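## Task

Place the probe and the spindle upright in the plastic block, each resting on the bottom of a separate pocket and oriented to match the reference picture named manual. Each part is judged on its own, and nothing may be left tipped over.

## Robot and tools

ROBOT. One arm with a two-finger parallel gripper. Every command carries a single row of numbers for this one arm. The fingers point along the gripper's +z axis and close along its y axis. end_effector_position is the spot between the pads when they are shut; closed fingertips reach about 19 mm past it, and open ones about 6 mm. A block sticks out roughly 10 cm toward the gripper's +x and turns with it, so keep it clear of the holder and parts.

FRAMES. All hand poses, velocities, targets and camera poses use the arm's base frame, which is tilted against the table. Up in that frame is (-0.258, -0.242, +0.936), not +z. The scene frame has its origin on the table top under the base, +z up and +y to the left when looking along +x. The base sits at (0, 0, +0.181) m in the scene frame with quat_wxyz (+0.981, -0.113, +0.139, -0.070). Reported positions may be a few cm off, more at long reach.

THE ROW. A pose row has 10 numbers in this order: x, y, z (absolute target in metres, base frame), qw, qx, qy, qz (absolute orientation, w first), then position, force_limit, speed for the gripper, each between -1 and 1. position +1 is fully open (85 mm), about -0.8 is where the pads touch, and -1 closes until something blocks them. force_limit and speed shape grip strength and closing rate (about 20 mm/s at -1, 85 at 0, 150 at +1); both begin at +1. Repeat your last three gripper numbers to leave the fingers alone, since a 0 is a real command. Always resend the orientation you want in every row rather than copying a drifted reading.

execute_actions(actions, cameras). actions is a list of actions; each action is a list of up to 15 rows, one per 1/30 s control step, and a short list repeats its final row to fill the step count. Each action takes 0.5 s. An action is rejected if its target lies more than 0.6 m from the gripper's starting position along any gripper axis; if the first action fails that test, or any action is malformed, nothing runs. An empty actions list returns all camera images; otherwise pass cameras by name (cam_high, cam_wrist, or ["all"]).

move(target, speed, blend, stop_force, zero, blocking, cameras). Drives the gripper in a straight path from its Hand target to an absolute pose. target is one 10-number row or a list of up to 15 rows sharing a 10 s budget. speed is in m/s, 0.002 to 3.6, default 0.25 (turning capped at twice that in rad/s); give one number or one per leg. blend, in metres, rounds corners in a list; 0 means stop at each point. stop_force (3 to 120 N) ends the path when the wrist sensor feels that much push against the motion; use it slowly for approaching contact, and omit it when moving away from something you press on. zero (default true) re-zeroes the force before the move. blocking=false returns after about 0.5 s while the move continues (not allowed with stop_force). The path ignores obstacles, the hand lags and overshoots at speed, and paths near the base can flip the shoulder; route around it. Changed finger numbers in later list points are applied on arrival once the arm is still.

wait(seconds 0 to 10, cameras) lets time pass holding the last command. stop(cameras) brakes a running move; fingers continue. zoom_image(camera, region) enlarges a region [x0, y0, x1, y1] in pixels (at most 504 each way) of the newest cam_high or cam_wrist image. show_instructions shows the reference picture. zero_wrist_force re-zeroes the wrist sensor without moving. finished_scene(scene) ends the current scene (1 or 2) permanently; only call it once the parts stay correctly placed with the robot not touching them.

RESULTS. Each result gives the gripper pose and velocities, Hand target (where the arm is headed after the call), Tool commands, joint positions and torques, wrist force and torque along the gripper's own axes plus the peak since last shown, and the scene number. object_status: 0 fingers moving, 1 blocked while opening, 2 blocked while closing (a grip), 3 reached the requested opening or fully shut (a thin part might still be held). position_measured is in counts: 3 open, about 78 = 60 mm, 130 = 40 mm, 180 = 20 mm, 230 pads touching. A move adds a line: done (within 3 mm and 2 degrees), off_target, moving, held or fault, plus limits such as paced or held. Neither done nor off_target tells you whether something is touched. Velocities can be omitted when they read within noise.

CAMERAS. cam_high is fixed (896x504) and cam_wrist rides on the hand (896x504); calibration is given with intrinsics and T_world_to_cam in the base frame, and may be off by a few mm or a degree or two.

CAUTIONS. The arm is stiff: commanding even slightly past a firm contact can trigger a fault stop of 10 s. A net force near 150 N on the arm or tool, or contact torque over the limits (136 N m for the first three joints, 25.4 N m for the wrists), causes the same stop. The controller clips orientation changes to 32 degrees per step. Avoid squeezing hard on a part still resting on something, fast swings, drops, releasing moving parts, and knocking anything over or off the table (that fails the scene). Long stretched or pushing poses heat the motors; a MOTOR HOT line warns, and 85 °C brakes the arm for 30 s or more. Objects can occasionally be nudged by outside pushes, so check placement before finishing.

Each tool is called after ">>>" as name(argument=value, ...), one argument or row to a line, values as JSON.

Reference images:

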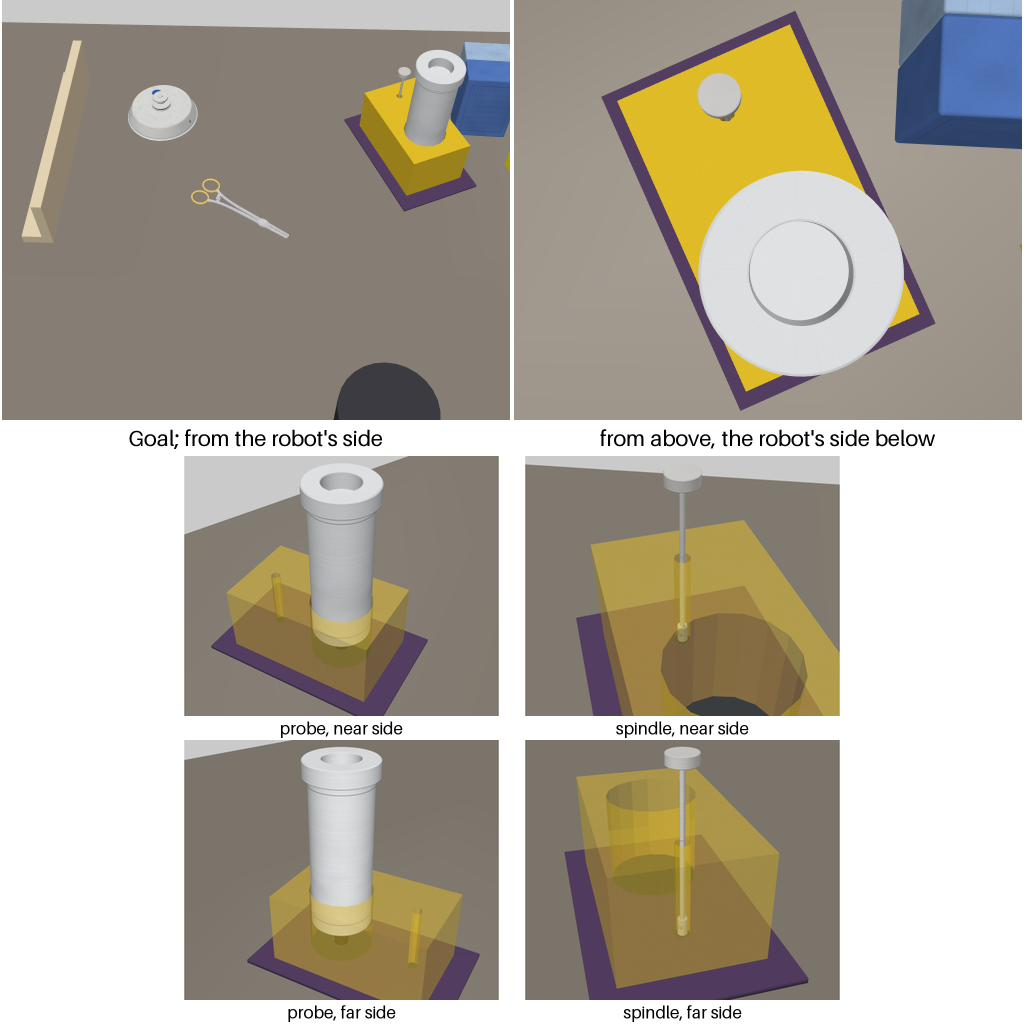

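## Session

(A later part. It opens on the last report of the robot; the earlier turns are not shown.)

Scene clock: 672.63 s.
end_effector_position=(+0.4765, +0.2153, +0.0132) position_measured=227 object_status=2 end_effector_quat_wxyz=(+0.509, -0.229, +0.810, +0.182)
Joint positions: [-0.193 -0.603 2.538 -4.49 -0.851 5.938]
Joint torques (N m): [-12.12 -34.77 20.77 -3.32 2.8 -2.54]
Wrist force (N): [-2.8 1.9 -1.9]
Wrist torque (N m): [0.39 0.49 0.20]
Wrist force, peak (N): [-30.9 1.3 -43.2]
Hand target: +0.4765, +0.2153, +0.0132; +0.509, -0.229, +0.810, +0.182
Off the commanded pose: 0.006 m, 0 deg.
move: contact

>>> move(
  target=[
    [0.4765,0.2153,0.0132,-0.5087,0.2285,-0.8096,-0.1815,-0.45,0,-1],
    [0.4172,0.1731,0.0466,-0.5087,0.2285,-0.8096,-0.1815,-0.45,0,-1],
    [0.4047,0.1492,0.1698,-0.4880,0.7341,-0.4109,0.2313,-0.45,0,-1],
    [0.4345,0.1715,0.2372,-0.1278,0.9005,0.2624,0.3214,-0.45,0,-1],
    [0.4987,0.2181,0.1814,-0.0176,0.9549,0.2914,-0.0476,-0.45,0,-1],
  ],
  speed=[0.05,0.15,0.5,0.5,0.4],
  blend=[0,0.02,0.04,0.04,0],
  cameras=["cam_wrist","cam_high"],
)

Scene clock: 694.60 s.
end_effector_position=(+0.4174, +0.1717, +0.0622) position_measured=186 object_status=3 end_effector_quat_wxyz=(+0.529, -0.299, +0.785, +0.125)
Joint positions: [-0.45 -0.633 2.817 -4.595 -0.662 5.536]
Joint torques (N m): [0.9 -17.55 -1.1 -3.75 -2.55 2.48]
Wrist force (N): [-1.5 1.4 -0.9]
Wrist torque (N m): [0.27 0.59 0.09]
Wrist force, peak (N): [-6.3 3.6 -5.4]
Hand target: +0.4174, +0.1717, +0.0622; +0.529, -0.299, +0.785, +0.125
Off the commanded pose: 0.152 m, 172 deg.
move: held (a check stopped the path); path passed 2 of 5 targets; limits=held
pose unreachable: on one or more control steps of this call, first in action 0 (counted from 0), an arm could not follow its commanded pose, so it was not sent that pose on those steps. It may still have moved: this result reports where it is.
cause: moving toward the commanded pose would bring two parts of the arm too close to each other (joints 3 (elbow) to 5 (wrist 2) lie between them).
camera_calibration:
cam_wrist: T_world_to_cam=[[-0.617545, 0.779339, -0.106156, 0.140904], [0.00774396, 0.140984, 0.989982, -0.0699548], [0.786498, 0.610536, -0.0930992, -0.29662], [0, 0, 0, 1]] pos_world=[0.320847, 0.0811477, 0.0565967]

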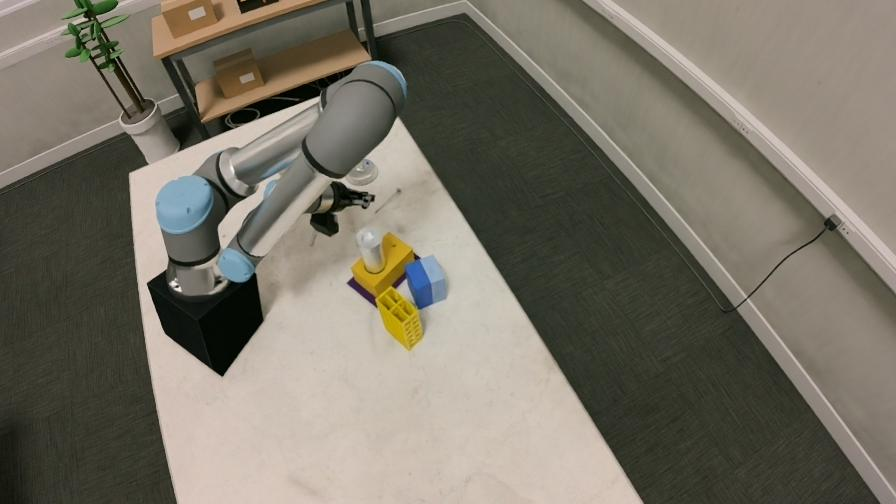

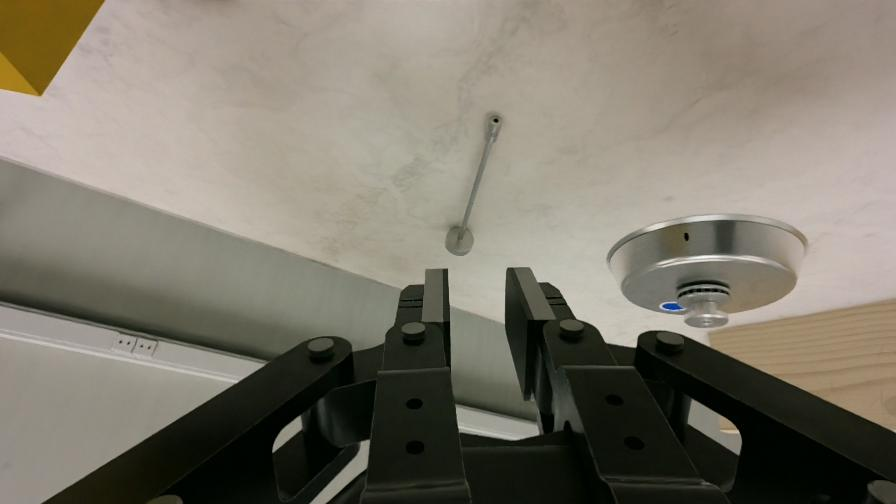

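>>> move(
  target=[
    [0.4083,0.1502,0.1925,-0.5087,0.2285,-0.8096,-0.1815,-0.45,0,-1],
    [0.4458,0.1663,0.2709,-0.4880,0.7341,-0.4109,0.2313,-0.45,0,-1],
    [0.4657,0.1804,0.2694,-0.1278,0.9005,0.2624,0.3214,-0.45,0,-1],
    [0.4987,0.2181,0.1814,-0.0176,0.9549,0.2914,-0.0476,-0.45,0,-1],
  ],
  speed=[0.25,0.5,0.5,0.4],
  blend=[0.03,0.04,0.04,0],
  cameras=["cam_wrist","cam_high"],
)

Scene clock: 703.57 s.
end_effector_position=(+0.4158, +0.1695, +0.0788) position_measured=186 object_status=3 end_effector_quat_wxyz=(+0.530, -0.285, +0.787, +0.132)
Joint positions: [-0.467 -0.713 2.843 -4.54 -0.646 5.558]
Joint torques (N m): [1.65 -16.3 -2.5 -4.03 -2.19 0.84]
Wrist force (N): [-1.5 1.6 -0.9]
Wrist torque (N m): [0.30 0.57 0.19]
Wrist force, peak (N): [-6.7 1.0 -2.5]
Hand target: +0.4158, +0.1695, +0.0787; +0.530, -0.285, +0.787, +0.132
Off the commanded pose: 0.141 m, 173 deg.
move: held (a check stopped the path); path passed 0 of 4 targets; limits=held
pose unreachable: on one or more control steps of this call, first in action 0 (counted from 0), an arm could not follow its commanded pose, so it was not sent that pose on those steps. It may still have moved: this result reports where it is.
cause: moving toward the commanded pose would bring two parts of the arm too close to each other (joints 3 (elbow) and 4 (wrist 1) lie between them).
camera_calibration:
cam_wrist: T_world_to_cam=[[-0.60699, 0.790662, -0.0801077, 0.135056], [0.018183, 0.114592, 0.993246, -0.0861356], [0.794501, 0.601434, -0.0839328, -0.294992], [0, 0, 0, 1]] pos_world=[0.317916, 0.0805049, 0.0716134]

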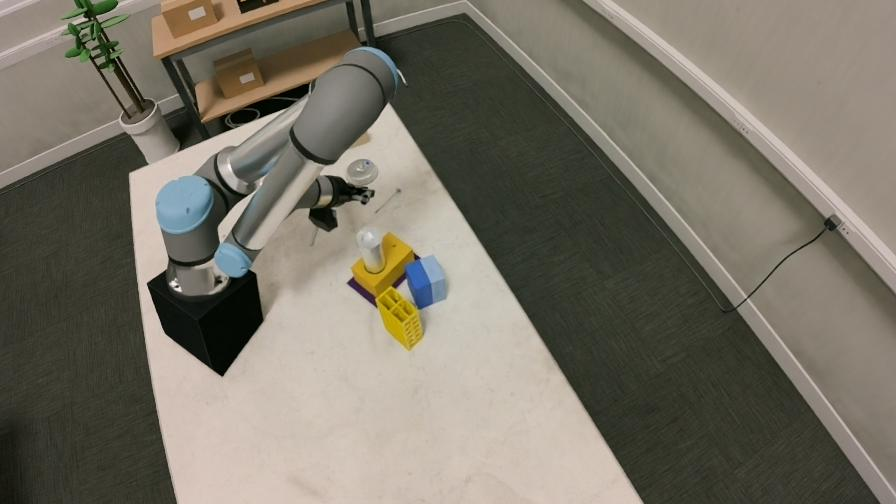

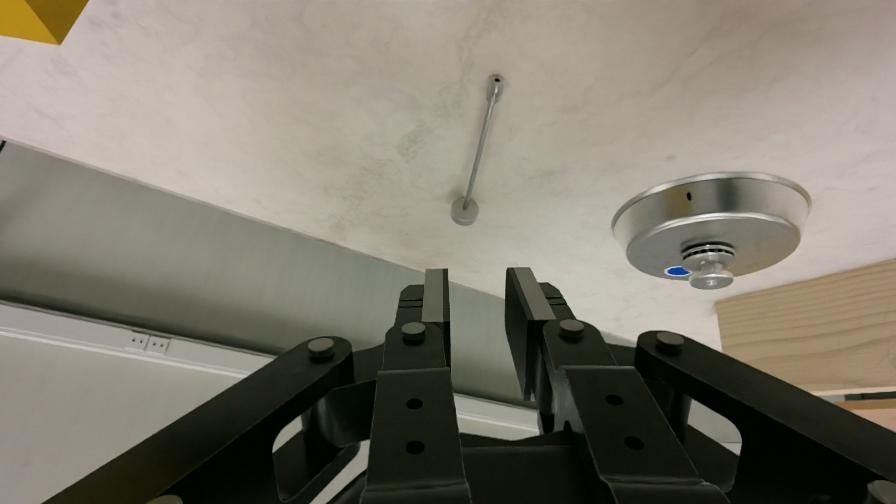

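>>> move(
  target=[
    [0.4576,0.1932,0.1529,-0.5087,0.2285,-0.8096,-0.1815,-0.45,0,-1],
    [0.4657,0.1804,0.2694,-0.4880,0.7341,-0.4109,0.2313,-0.45,0,-1],
    [0.4657,0.1804,0.2694,-0.1278,0.9005,0.2624,0.3214,-0.45,0,-1],
    [0.4987,0.2181,0.1814,-0.0176,0.9549,0.2914,-0.0476,-0.45,0,-1],
  ],
  speed=[0.25,0.5,0.5,0.4],
  blend=[0.03,0.03,0.03,0],
  cameras=["cam_wrist","cam_high"],
)

Scene clock: 717.03 s.
end_effector_position=(+0.4987, +0.2181, +0.1814) position_measured=186 object_status=3 end_effector_quat_wxyz=(-0.018, +0.955, +0.292, -0.047)
Joint positions: [0.154 -1.374 1.718 -1.816 -1.549 2.703]
Joint torques (N m): [4.31 -30.33 -33.08 -0.02 -3.62 2.61]
Wrist force (N): [-1.0 1.5 -0.7]
Wrist torque (N m): [0.34 0.51 0.13]
Wrist force, peak (N): [-2.3 2.0 -0.7]
Hand target: +0.4987, +0.2181, +0.1814; -0.018, +0.955, +0.292, -0.048
Off the commanded pose: 0.000 m, 0 deg.
move: done
camera_calibration:
cam_wrist: T_world_to_cam=[[0.55363, -0.831957, -0.036632, -0.0776322], [-0.753825, -0.519359, 0.40251, 0.435255], [-0.353896, -0.195227, -0.914682, 0.515669], [0, 0, 0, 1]] pos_world=[0.553579, 0.26214, 0.293635]

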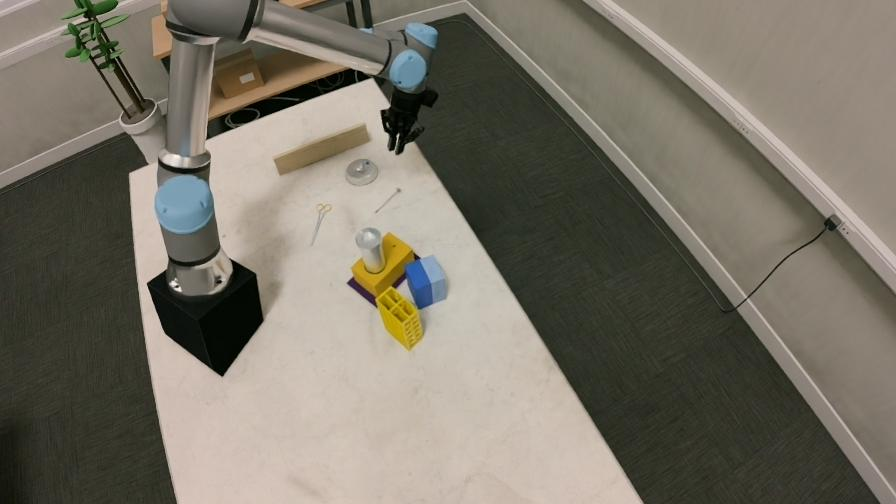

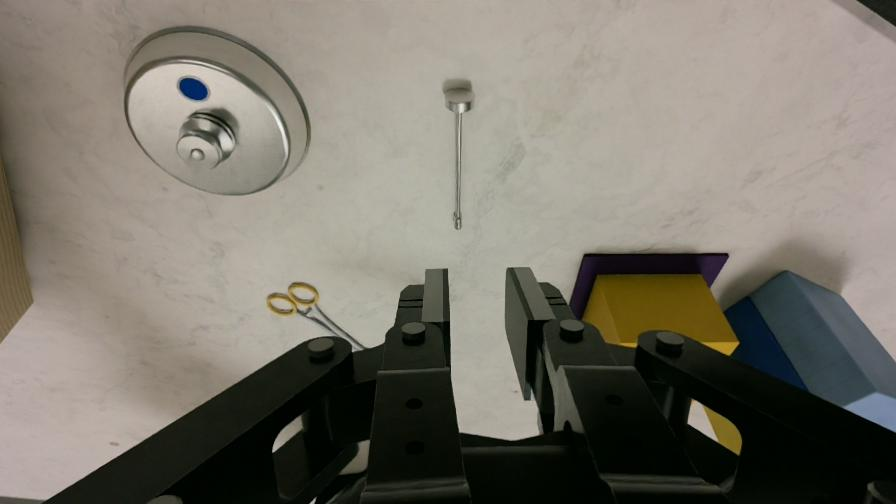

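>>> move(
  target=[
    [0.4882,0.2214,0.0725,-0.0176,0.9549,0.2914,-0.0476,-0.45,0,-1],
    [0.5004,0.2329,0.0280,-0.0176,0.9549,0.2914,-0.0476,-0.45,0,-1],
  ],
  speed=[0.2,0.03],
  stop_force=3,
  cameras=["cam_wrist"],
)

Scene clock: 747.40 s.
end_effector_position=(+0.5004, +0.2329, +0.0280) position_measured=186 object_status=3 end_effector_quat_wxyz=(-0.018, +0.955, +0.291, -0.048)
Joint positions: [0.18 -1.168 1.893 -2.197 -1.547 2.728]
Joint torques (N m): [4.66 -31.62 -25.39 -2.86 1.85 2.4]
Wrist force (N): [-0.8 1.3 -0.7]
Wrist torque (N m): [0.30 0.50 0.12]
Wrist force, peak (N): [-1.0 1.6 -2.3]
Hand target: +0.5004, +0.2329, +0.0280; -0.018, +0.955, +0.291, -0.048
Off the commanded pose: 0.000 m, 0 deg.
move: done
camera_calibration:
cam_wrist: T_world_to_cam=[[0.55357, -0.831994, -0.036695, -0.0718275], [-0.753734, -0.519264, 0.402803, 0.505851], [-0.354184, -0.195321, -0.914551, 0.379016], [0, 0, 0, 1]] pos_world=[0.55528, 0.27694, 0.140236]
Images, in order (width x height): cam_wrist 896x504.

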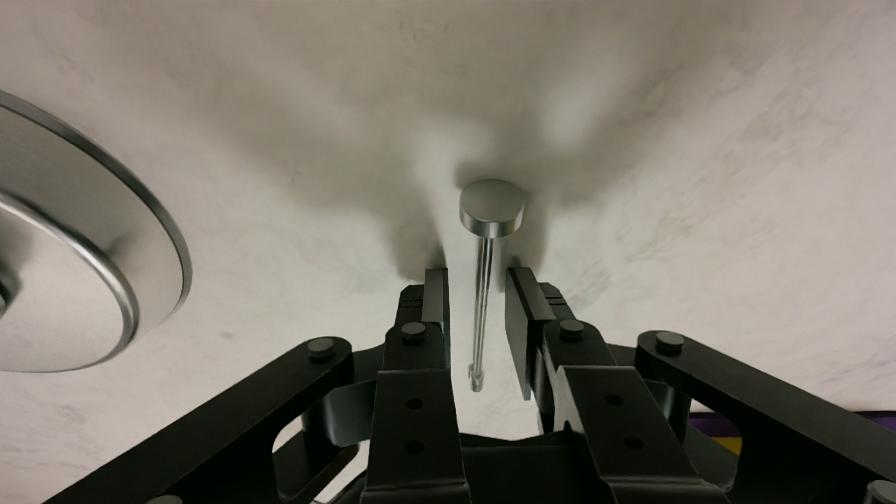

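>>> move(
  target=[
    [0.5067,0.2370,0.0308,-0.0176,0.9549,0.2914,-0.0476,-0.45,0,-1],
    [0.5067,0.2370,0.0308,-0.0176,0.9549,0.2914,-0.0476,-1,-0.3,-1],
    [0.4990,0.2298,0.0589,-0.0176,0.9549,0.2914,-0.0476,-1,-0.3,-1],
  ],
  speed=0.05,
  cameras=["cam_wrist"],
)

Scene clock: 761.40 s.
end_effector_position=(+0.4991, +0.2299, +0.0587) position_measured=227 object_status=2 end_effector_quat_wxyz=(-0.018, +0.955, +0.291, -0.048)
Joint positions: [0.175 -1.221 1.872 -2.123 -1.547 2.723]
Joint torques (N m): [-9.47 -42.85 -1.74 -0.39 -3.62 -2.81]
Wrist force (N): [-1.2 1.6 -0.8]
Wrist torque (N m): [0.34 0.56 0.22]
Wrist force, peak (N): [-1.7 1.3 -1.8]
Hand target: +0.4990, +0.2298, +0.0589; -0.018, +0.955, +0.291, -0.048
Off the commanded pose: 0.000 m, 0 deg.
move: done
camera_calibration:
cam_wrist: T_world_to_cam=[[0.55357, -0.831994, -0.036695, -0.0724773], [-0.753734, -0.519264, 0.402803, 0.490947], [-0.354184, -0.195321, -0.914551, 0.406047], [0, 0, 0, 1]] pos_world=[0.55398, 0.27394, 0.170936]
Images, in order (width x height): cam_wrist 896x504.

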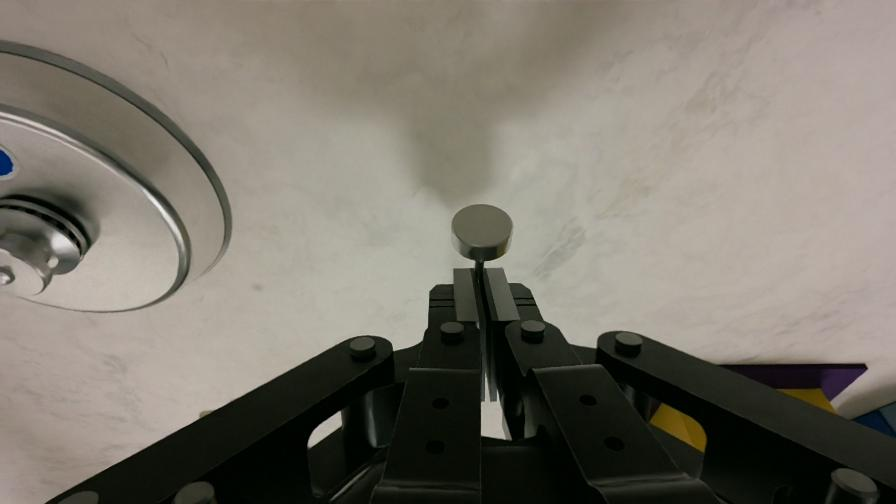

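>>> move(
  target=[
    [0.4268,0.1642,0.2652,-0.1159,0.9430,-0.1234,0.2854,-1,-0.3,-1],
    [0.4097,0.0561,0.2221,0.0574,0.7440,-0.5307,0.4011,-1,-0.3,-1],
    [0.4320,0.0182,0.1125,0.1770,0.6287,-0.6445,0.3966,-1,-0.3,-1],
  ],
  speed=0.4,
  blend=[0.04,0.03,0],
  cameras=["cam_high","cam_wrist"],
)

>>> zoom_image(
  camera="cam_high",
  region=[350, 200, 430, 280],
)

Scene clock: 781.23 s.
end_effector_position=(+0.4320, +0.0182, +0.1125) position_measured=227 object_status=2 end_effector_quat_wxyz=(+0.177, +0.629, -0.645, +0.397)
Joint positions: [0.194 -1.38 2.365 -2.753 -2.454 4.837]
Joint torques (N m): [-8.45 -20.35 -21.35 -1.08 -5.09 2.38]
Wrist force (N): [0.1 0.8 -0.5]
Wrist torque (N m): [0.24 0.04 0.11]
Wrist force, peak (N): [-1.3 1.5 -0.6]
Hand target: +0.4320, +0.0182, +0.1125; +0.177, +0.629, -0.645, +0.397
Off the commanded pose: 0.000 m, 0 deg.
move: done
camera_calibration:
cam_wrist: T_world_to_cam=[[-0.957069, -0.0850792, -0.277092, 0.456506], [0.0610749, 0.875301, -0.479707, 0.0307523], [0.283351, -0.476036, -0.832527, 0.110689], [0, 0, 0, 1]] pos_world=[0.403666, 0.0646136, 0.233398]

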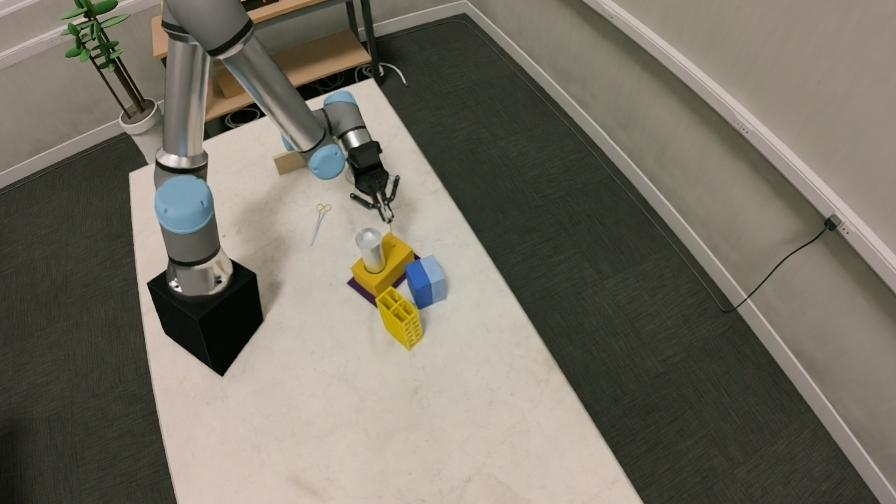

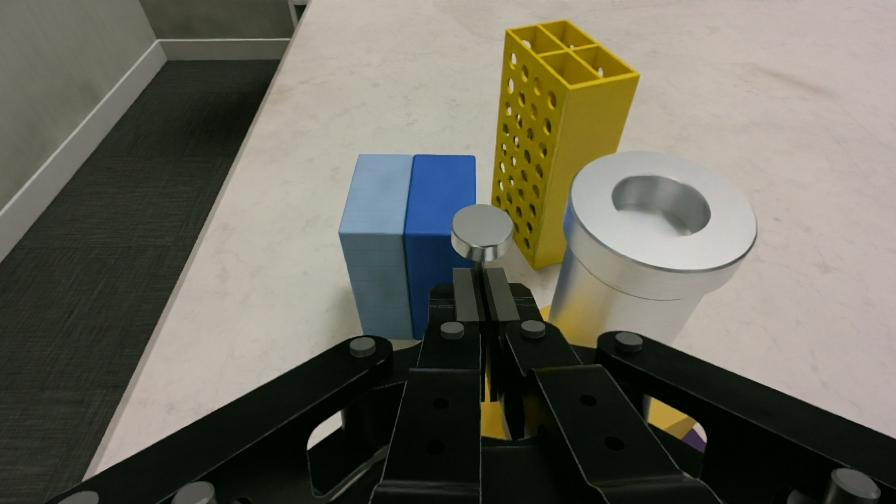

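Scaled by 6.300 from the camera's 896x504 image, which has a finer 1280x720 frame.

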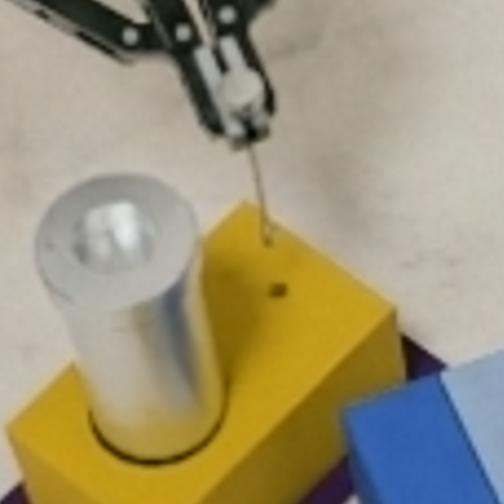

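>>> move(
  target=[0.4377,0.0214,0.0924,0.1770,0.6287,-0.6445,0.3966,-1,-0.3,-1],
  speed=0.06,
  stop_force=4,
  cameras=["cam_high"],
)

>>> zoom_image(
  camera="cam_high",
  region=[370, 220, 420, 270],
)

Scene clock: 793.53 s.
end_effector_position=(+0.4377, +0.0214, +0.0924) position_measured=227 object_status=2 end_effector_quat_wxyz=(+0.177, +0.629, -0.645, +0.397)
Joint positions: [0.199 -1.312 2.36 -2.81 -2.455 4.845]
Joint torques (N m): [6.74 -22.91 -20.04 -4.05 -5.08 1.89]
Wrist force (N): [0.1 0.9 -0.4]
Wrist torque (N m): [0.25 0.05 0.10]
Wrist force, peak (N): [0.1 1.1 -0.5]
Hand target: +0.4377, +0.0214, +0.0924; +0.177, +0.629, -0.645, +0.397
Off the commanded pose: 0.000 m, 0 deg.
move: done
Images, in order (width x height): cam_high 896x504.

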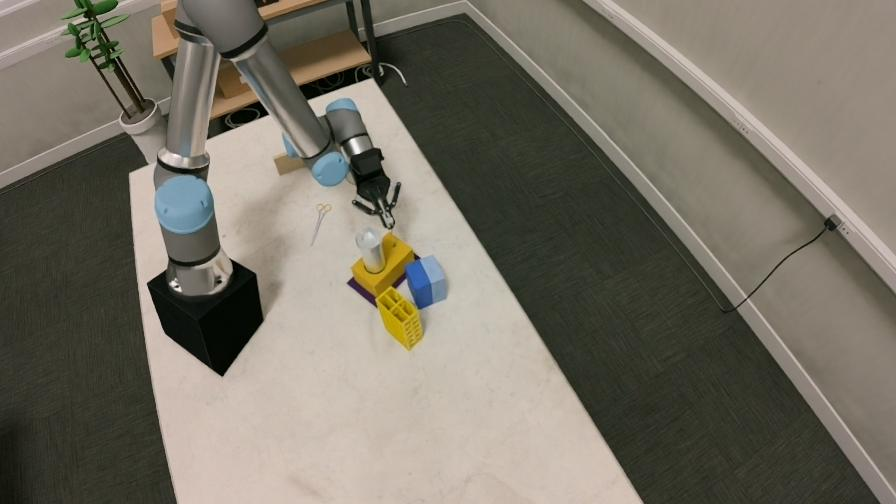

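Scaled by 10.080 from the camera's 896x504 image, which has a finer 1280x720 frame.

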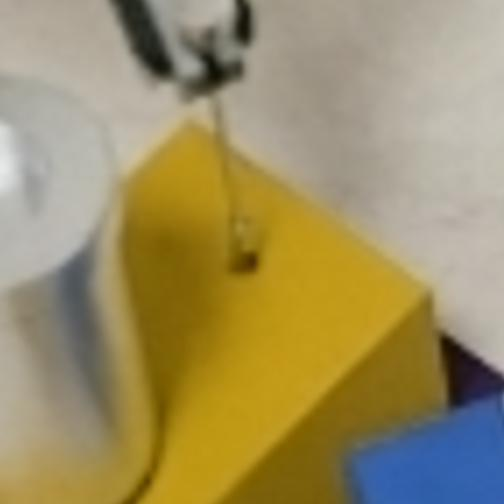

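>>> move(
  target=[0.4416,0.0254,0.0764,0.1770,0.6287,-0.6445,0.3966,-1,-0.3,-1],
  speed=0.015,
  stop_force=3,
  cameras=["cam_high"],
)

>>> zoom_image(
  camera="cam_high",
  region=[370, 220, 420, 270],
)

Scene clock: 802.37 s.
end_effector_position=(+0.4416, +0.0254, +0.0764) position_measured=227 object_status=2 end_effector_quat_wxyz=(+0.177, +0.629, -0.645, +0.397)
Joint positions: [0.206 -1.259 2.354 -2.848 -2.456 4.857]
Joint torques (N m): [6.1 -23.62 -18.39 -3.87 -5.02 2.67]
Wrist force (N): [0.2 0.8 -0.4]
Wrist torque (N m): [0.23 0.03 0.10]
Wrist force, peak (N): [0.1 1.2 -0.5]
Hand target: +0.4416, +0.0254, +0.0764; +0.177, +0.629, -0.645, +0.397
Off the commanded pose: 0.000 m, 0 deg.
move: done
Images, in order (width x height): cam_high 896x504.

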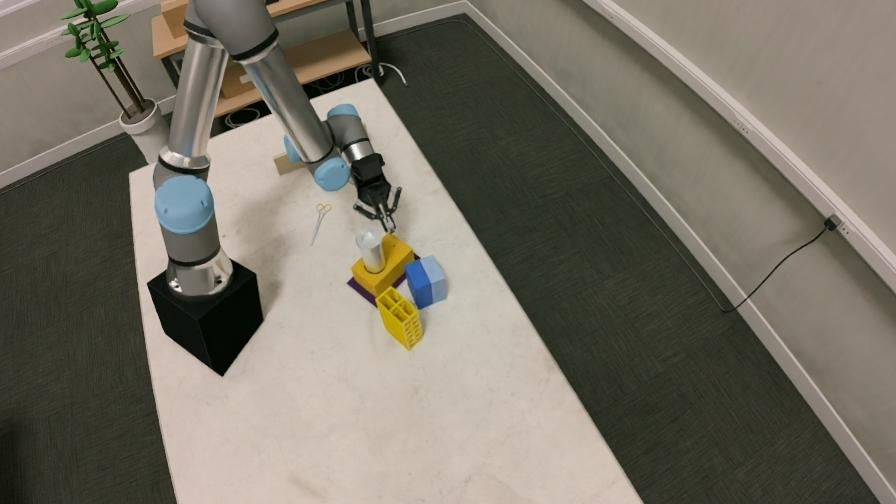

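Scaled by 10.080 from the camera's 896x504 image, which has a finer 1280x720 frame.

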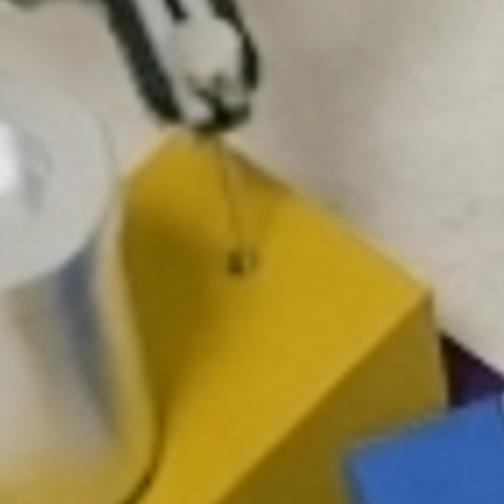

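>>> move(
  target=[0.4540,0.0374,0.0296,0.1770,0.6287,-0.6445,0.3966,-1,-0.3,-1],
  speed=0.02,
  stop_force=3,
  cameras=["cam_high"],
)

>>> zoom_image(
  camera="cam_high",
  region=[370, 210, 420, 260],
)

Scene clock: 812.13 s.
end_effector_position=(+0.4530, +0.0365, +0.0331) position_measured=227 object_status=2 end_effector_quat_wxyz=(+0.177, +0.629, -0.645, +0.397)
Joint positions: [0.227 -1.116 2.324 -2.937 -2.46 4.889]
Joint torques (N m): [-8.64 -36.9 8.52 -0.66 0.97 -2.64]
Wrist force (N): [3.5 0.8 -2.1]
Wrist torque (N m): [0.24 0.01 0.17]
Wrist force, peak (N): [8.9 0.9 -4.4]
Hand target: +0.4530, +0.0365, +0.0331; +0.177, +0.629, -0.645, +0.397
Off the commanded pose: 0.004 m, 0 deg.
move: contact
Images, in order (width x height): cam_high 896x504.

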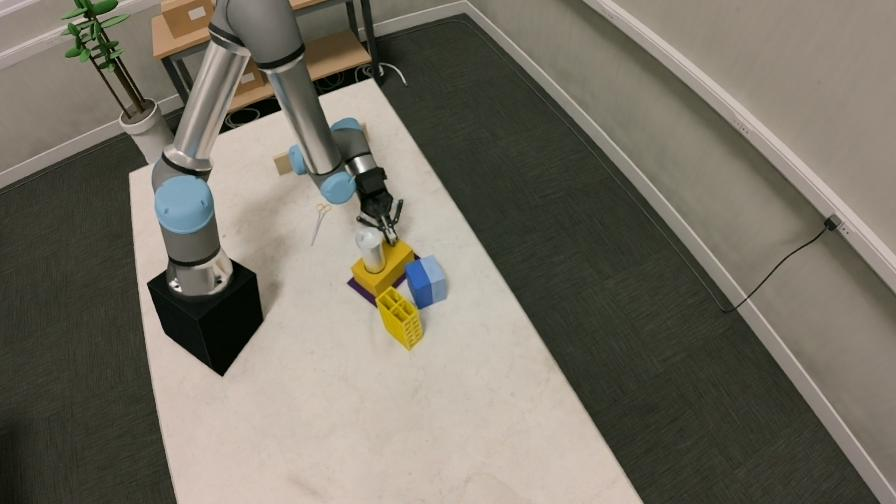

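Scaled by 10.080 from the camera's 896x504 image, which has a finer 1280x720 frame.

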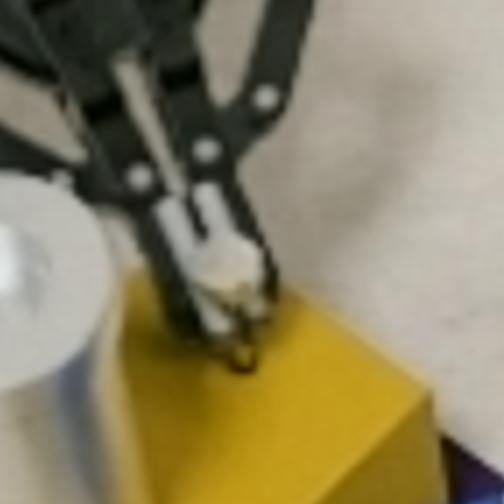

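>>> move(
  target=[
    [0.4530,0.0365,0.0331,0.1770,0.6287,-0.6445,0.3966,-0.4,0,-1],
    [0.4446,0.0847,0.0432,0.1770,0.6287,-0.6445,0.3966,-0.4,0,-1],
    [0.4300,0.1200,0.1200,0.1770,0.6287,-0.6445,0.3966,-0.4,0,-1],
  ],
  speed=[0.05,0.08,0.2],
  blend=[0,0.01,0],
  cameras=["cam_high","cam_wrist"],
)

>>> zoom_image(
  camera="cam_high",
  region=[350, 200, 430, 280],
)

Scene clock: 824.87 s.
end_effector_position=(+0.4300, +0.1200, +0.1200) position_measured=179 object_status=3 end_effector_quat_wxyz=(+0.177, +0.629, -0.645, +0.397)
Joint positions: [0.423 -1.355 2.184 -2.311 -2.467 5.203]
Joint torques (N m): [8.49 -37.72 -21.86 -0.36 0.51 2.73]
Wrist force (N): [0.3 0.9 -0.2]
Wrist torque (N m): [0.26 0.01 0.10]
Wrist force, peak (N): [3.6 0.8 -2.0]
Hand target: +0.4300, +0.1200, +0.1200; +0.177, +0.629, -0.645, +0.397
Off the commanded pose: 0.000 m, 0 deg.
move: done
camera_calibration:
cam_wrist: T_world_to_cam=[[-0.957087, -0.0848616, -0.277096, 0.465372], [0.0612841, 0.875273, -0.47973, -0.054761], [0.283245, -0.476125, -0.832512, 0.165902], [0, 0, 0, 1]] pos_world=[0.401766, 0.166413, 0.240798]

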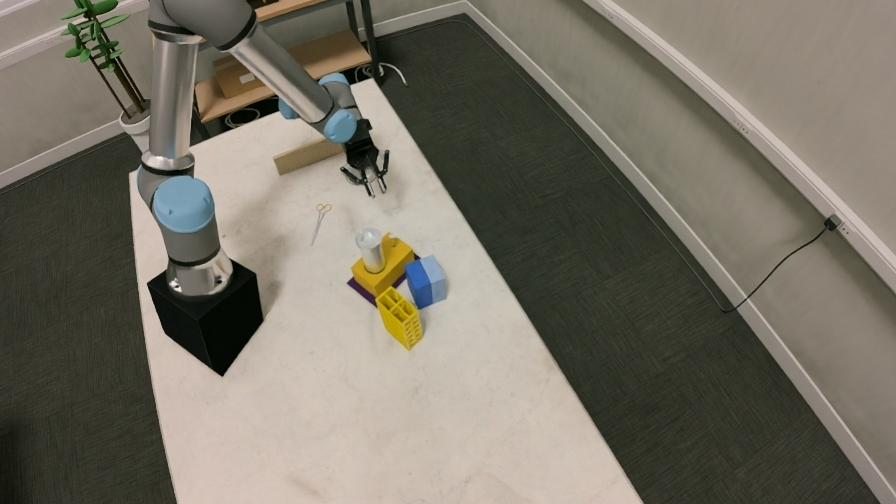

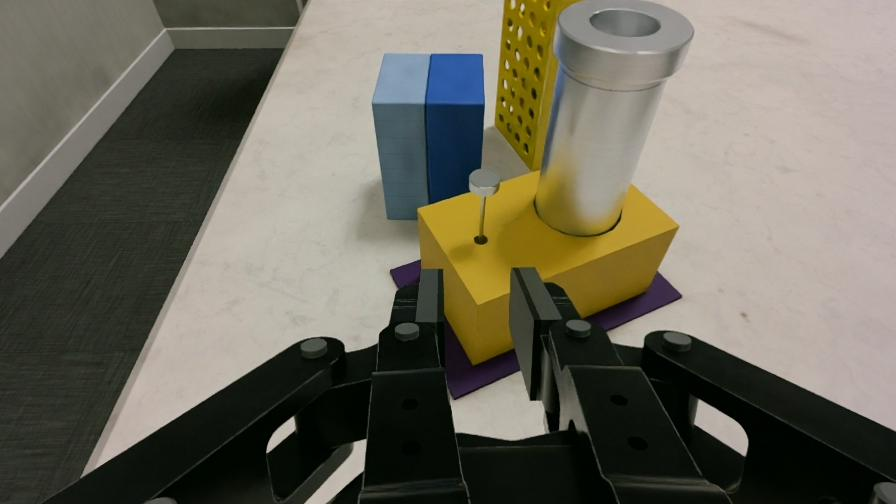

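Scaled by 6.300 from the camera's 896x504 image, which has a finer 1280x720 frame.

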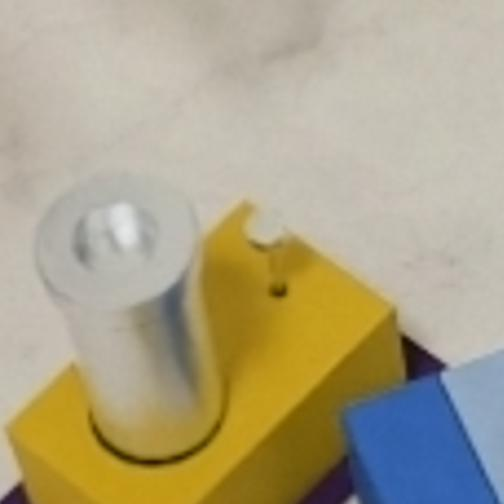

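>>> finished_scene(
  scene=2,
)

The scene is finished: the task was done.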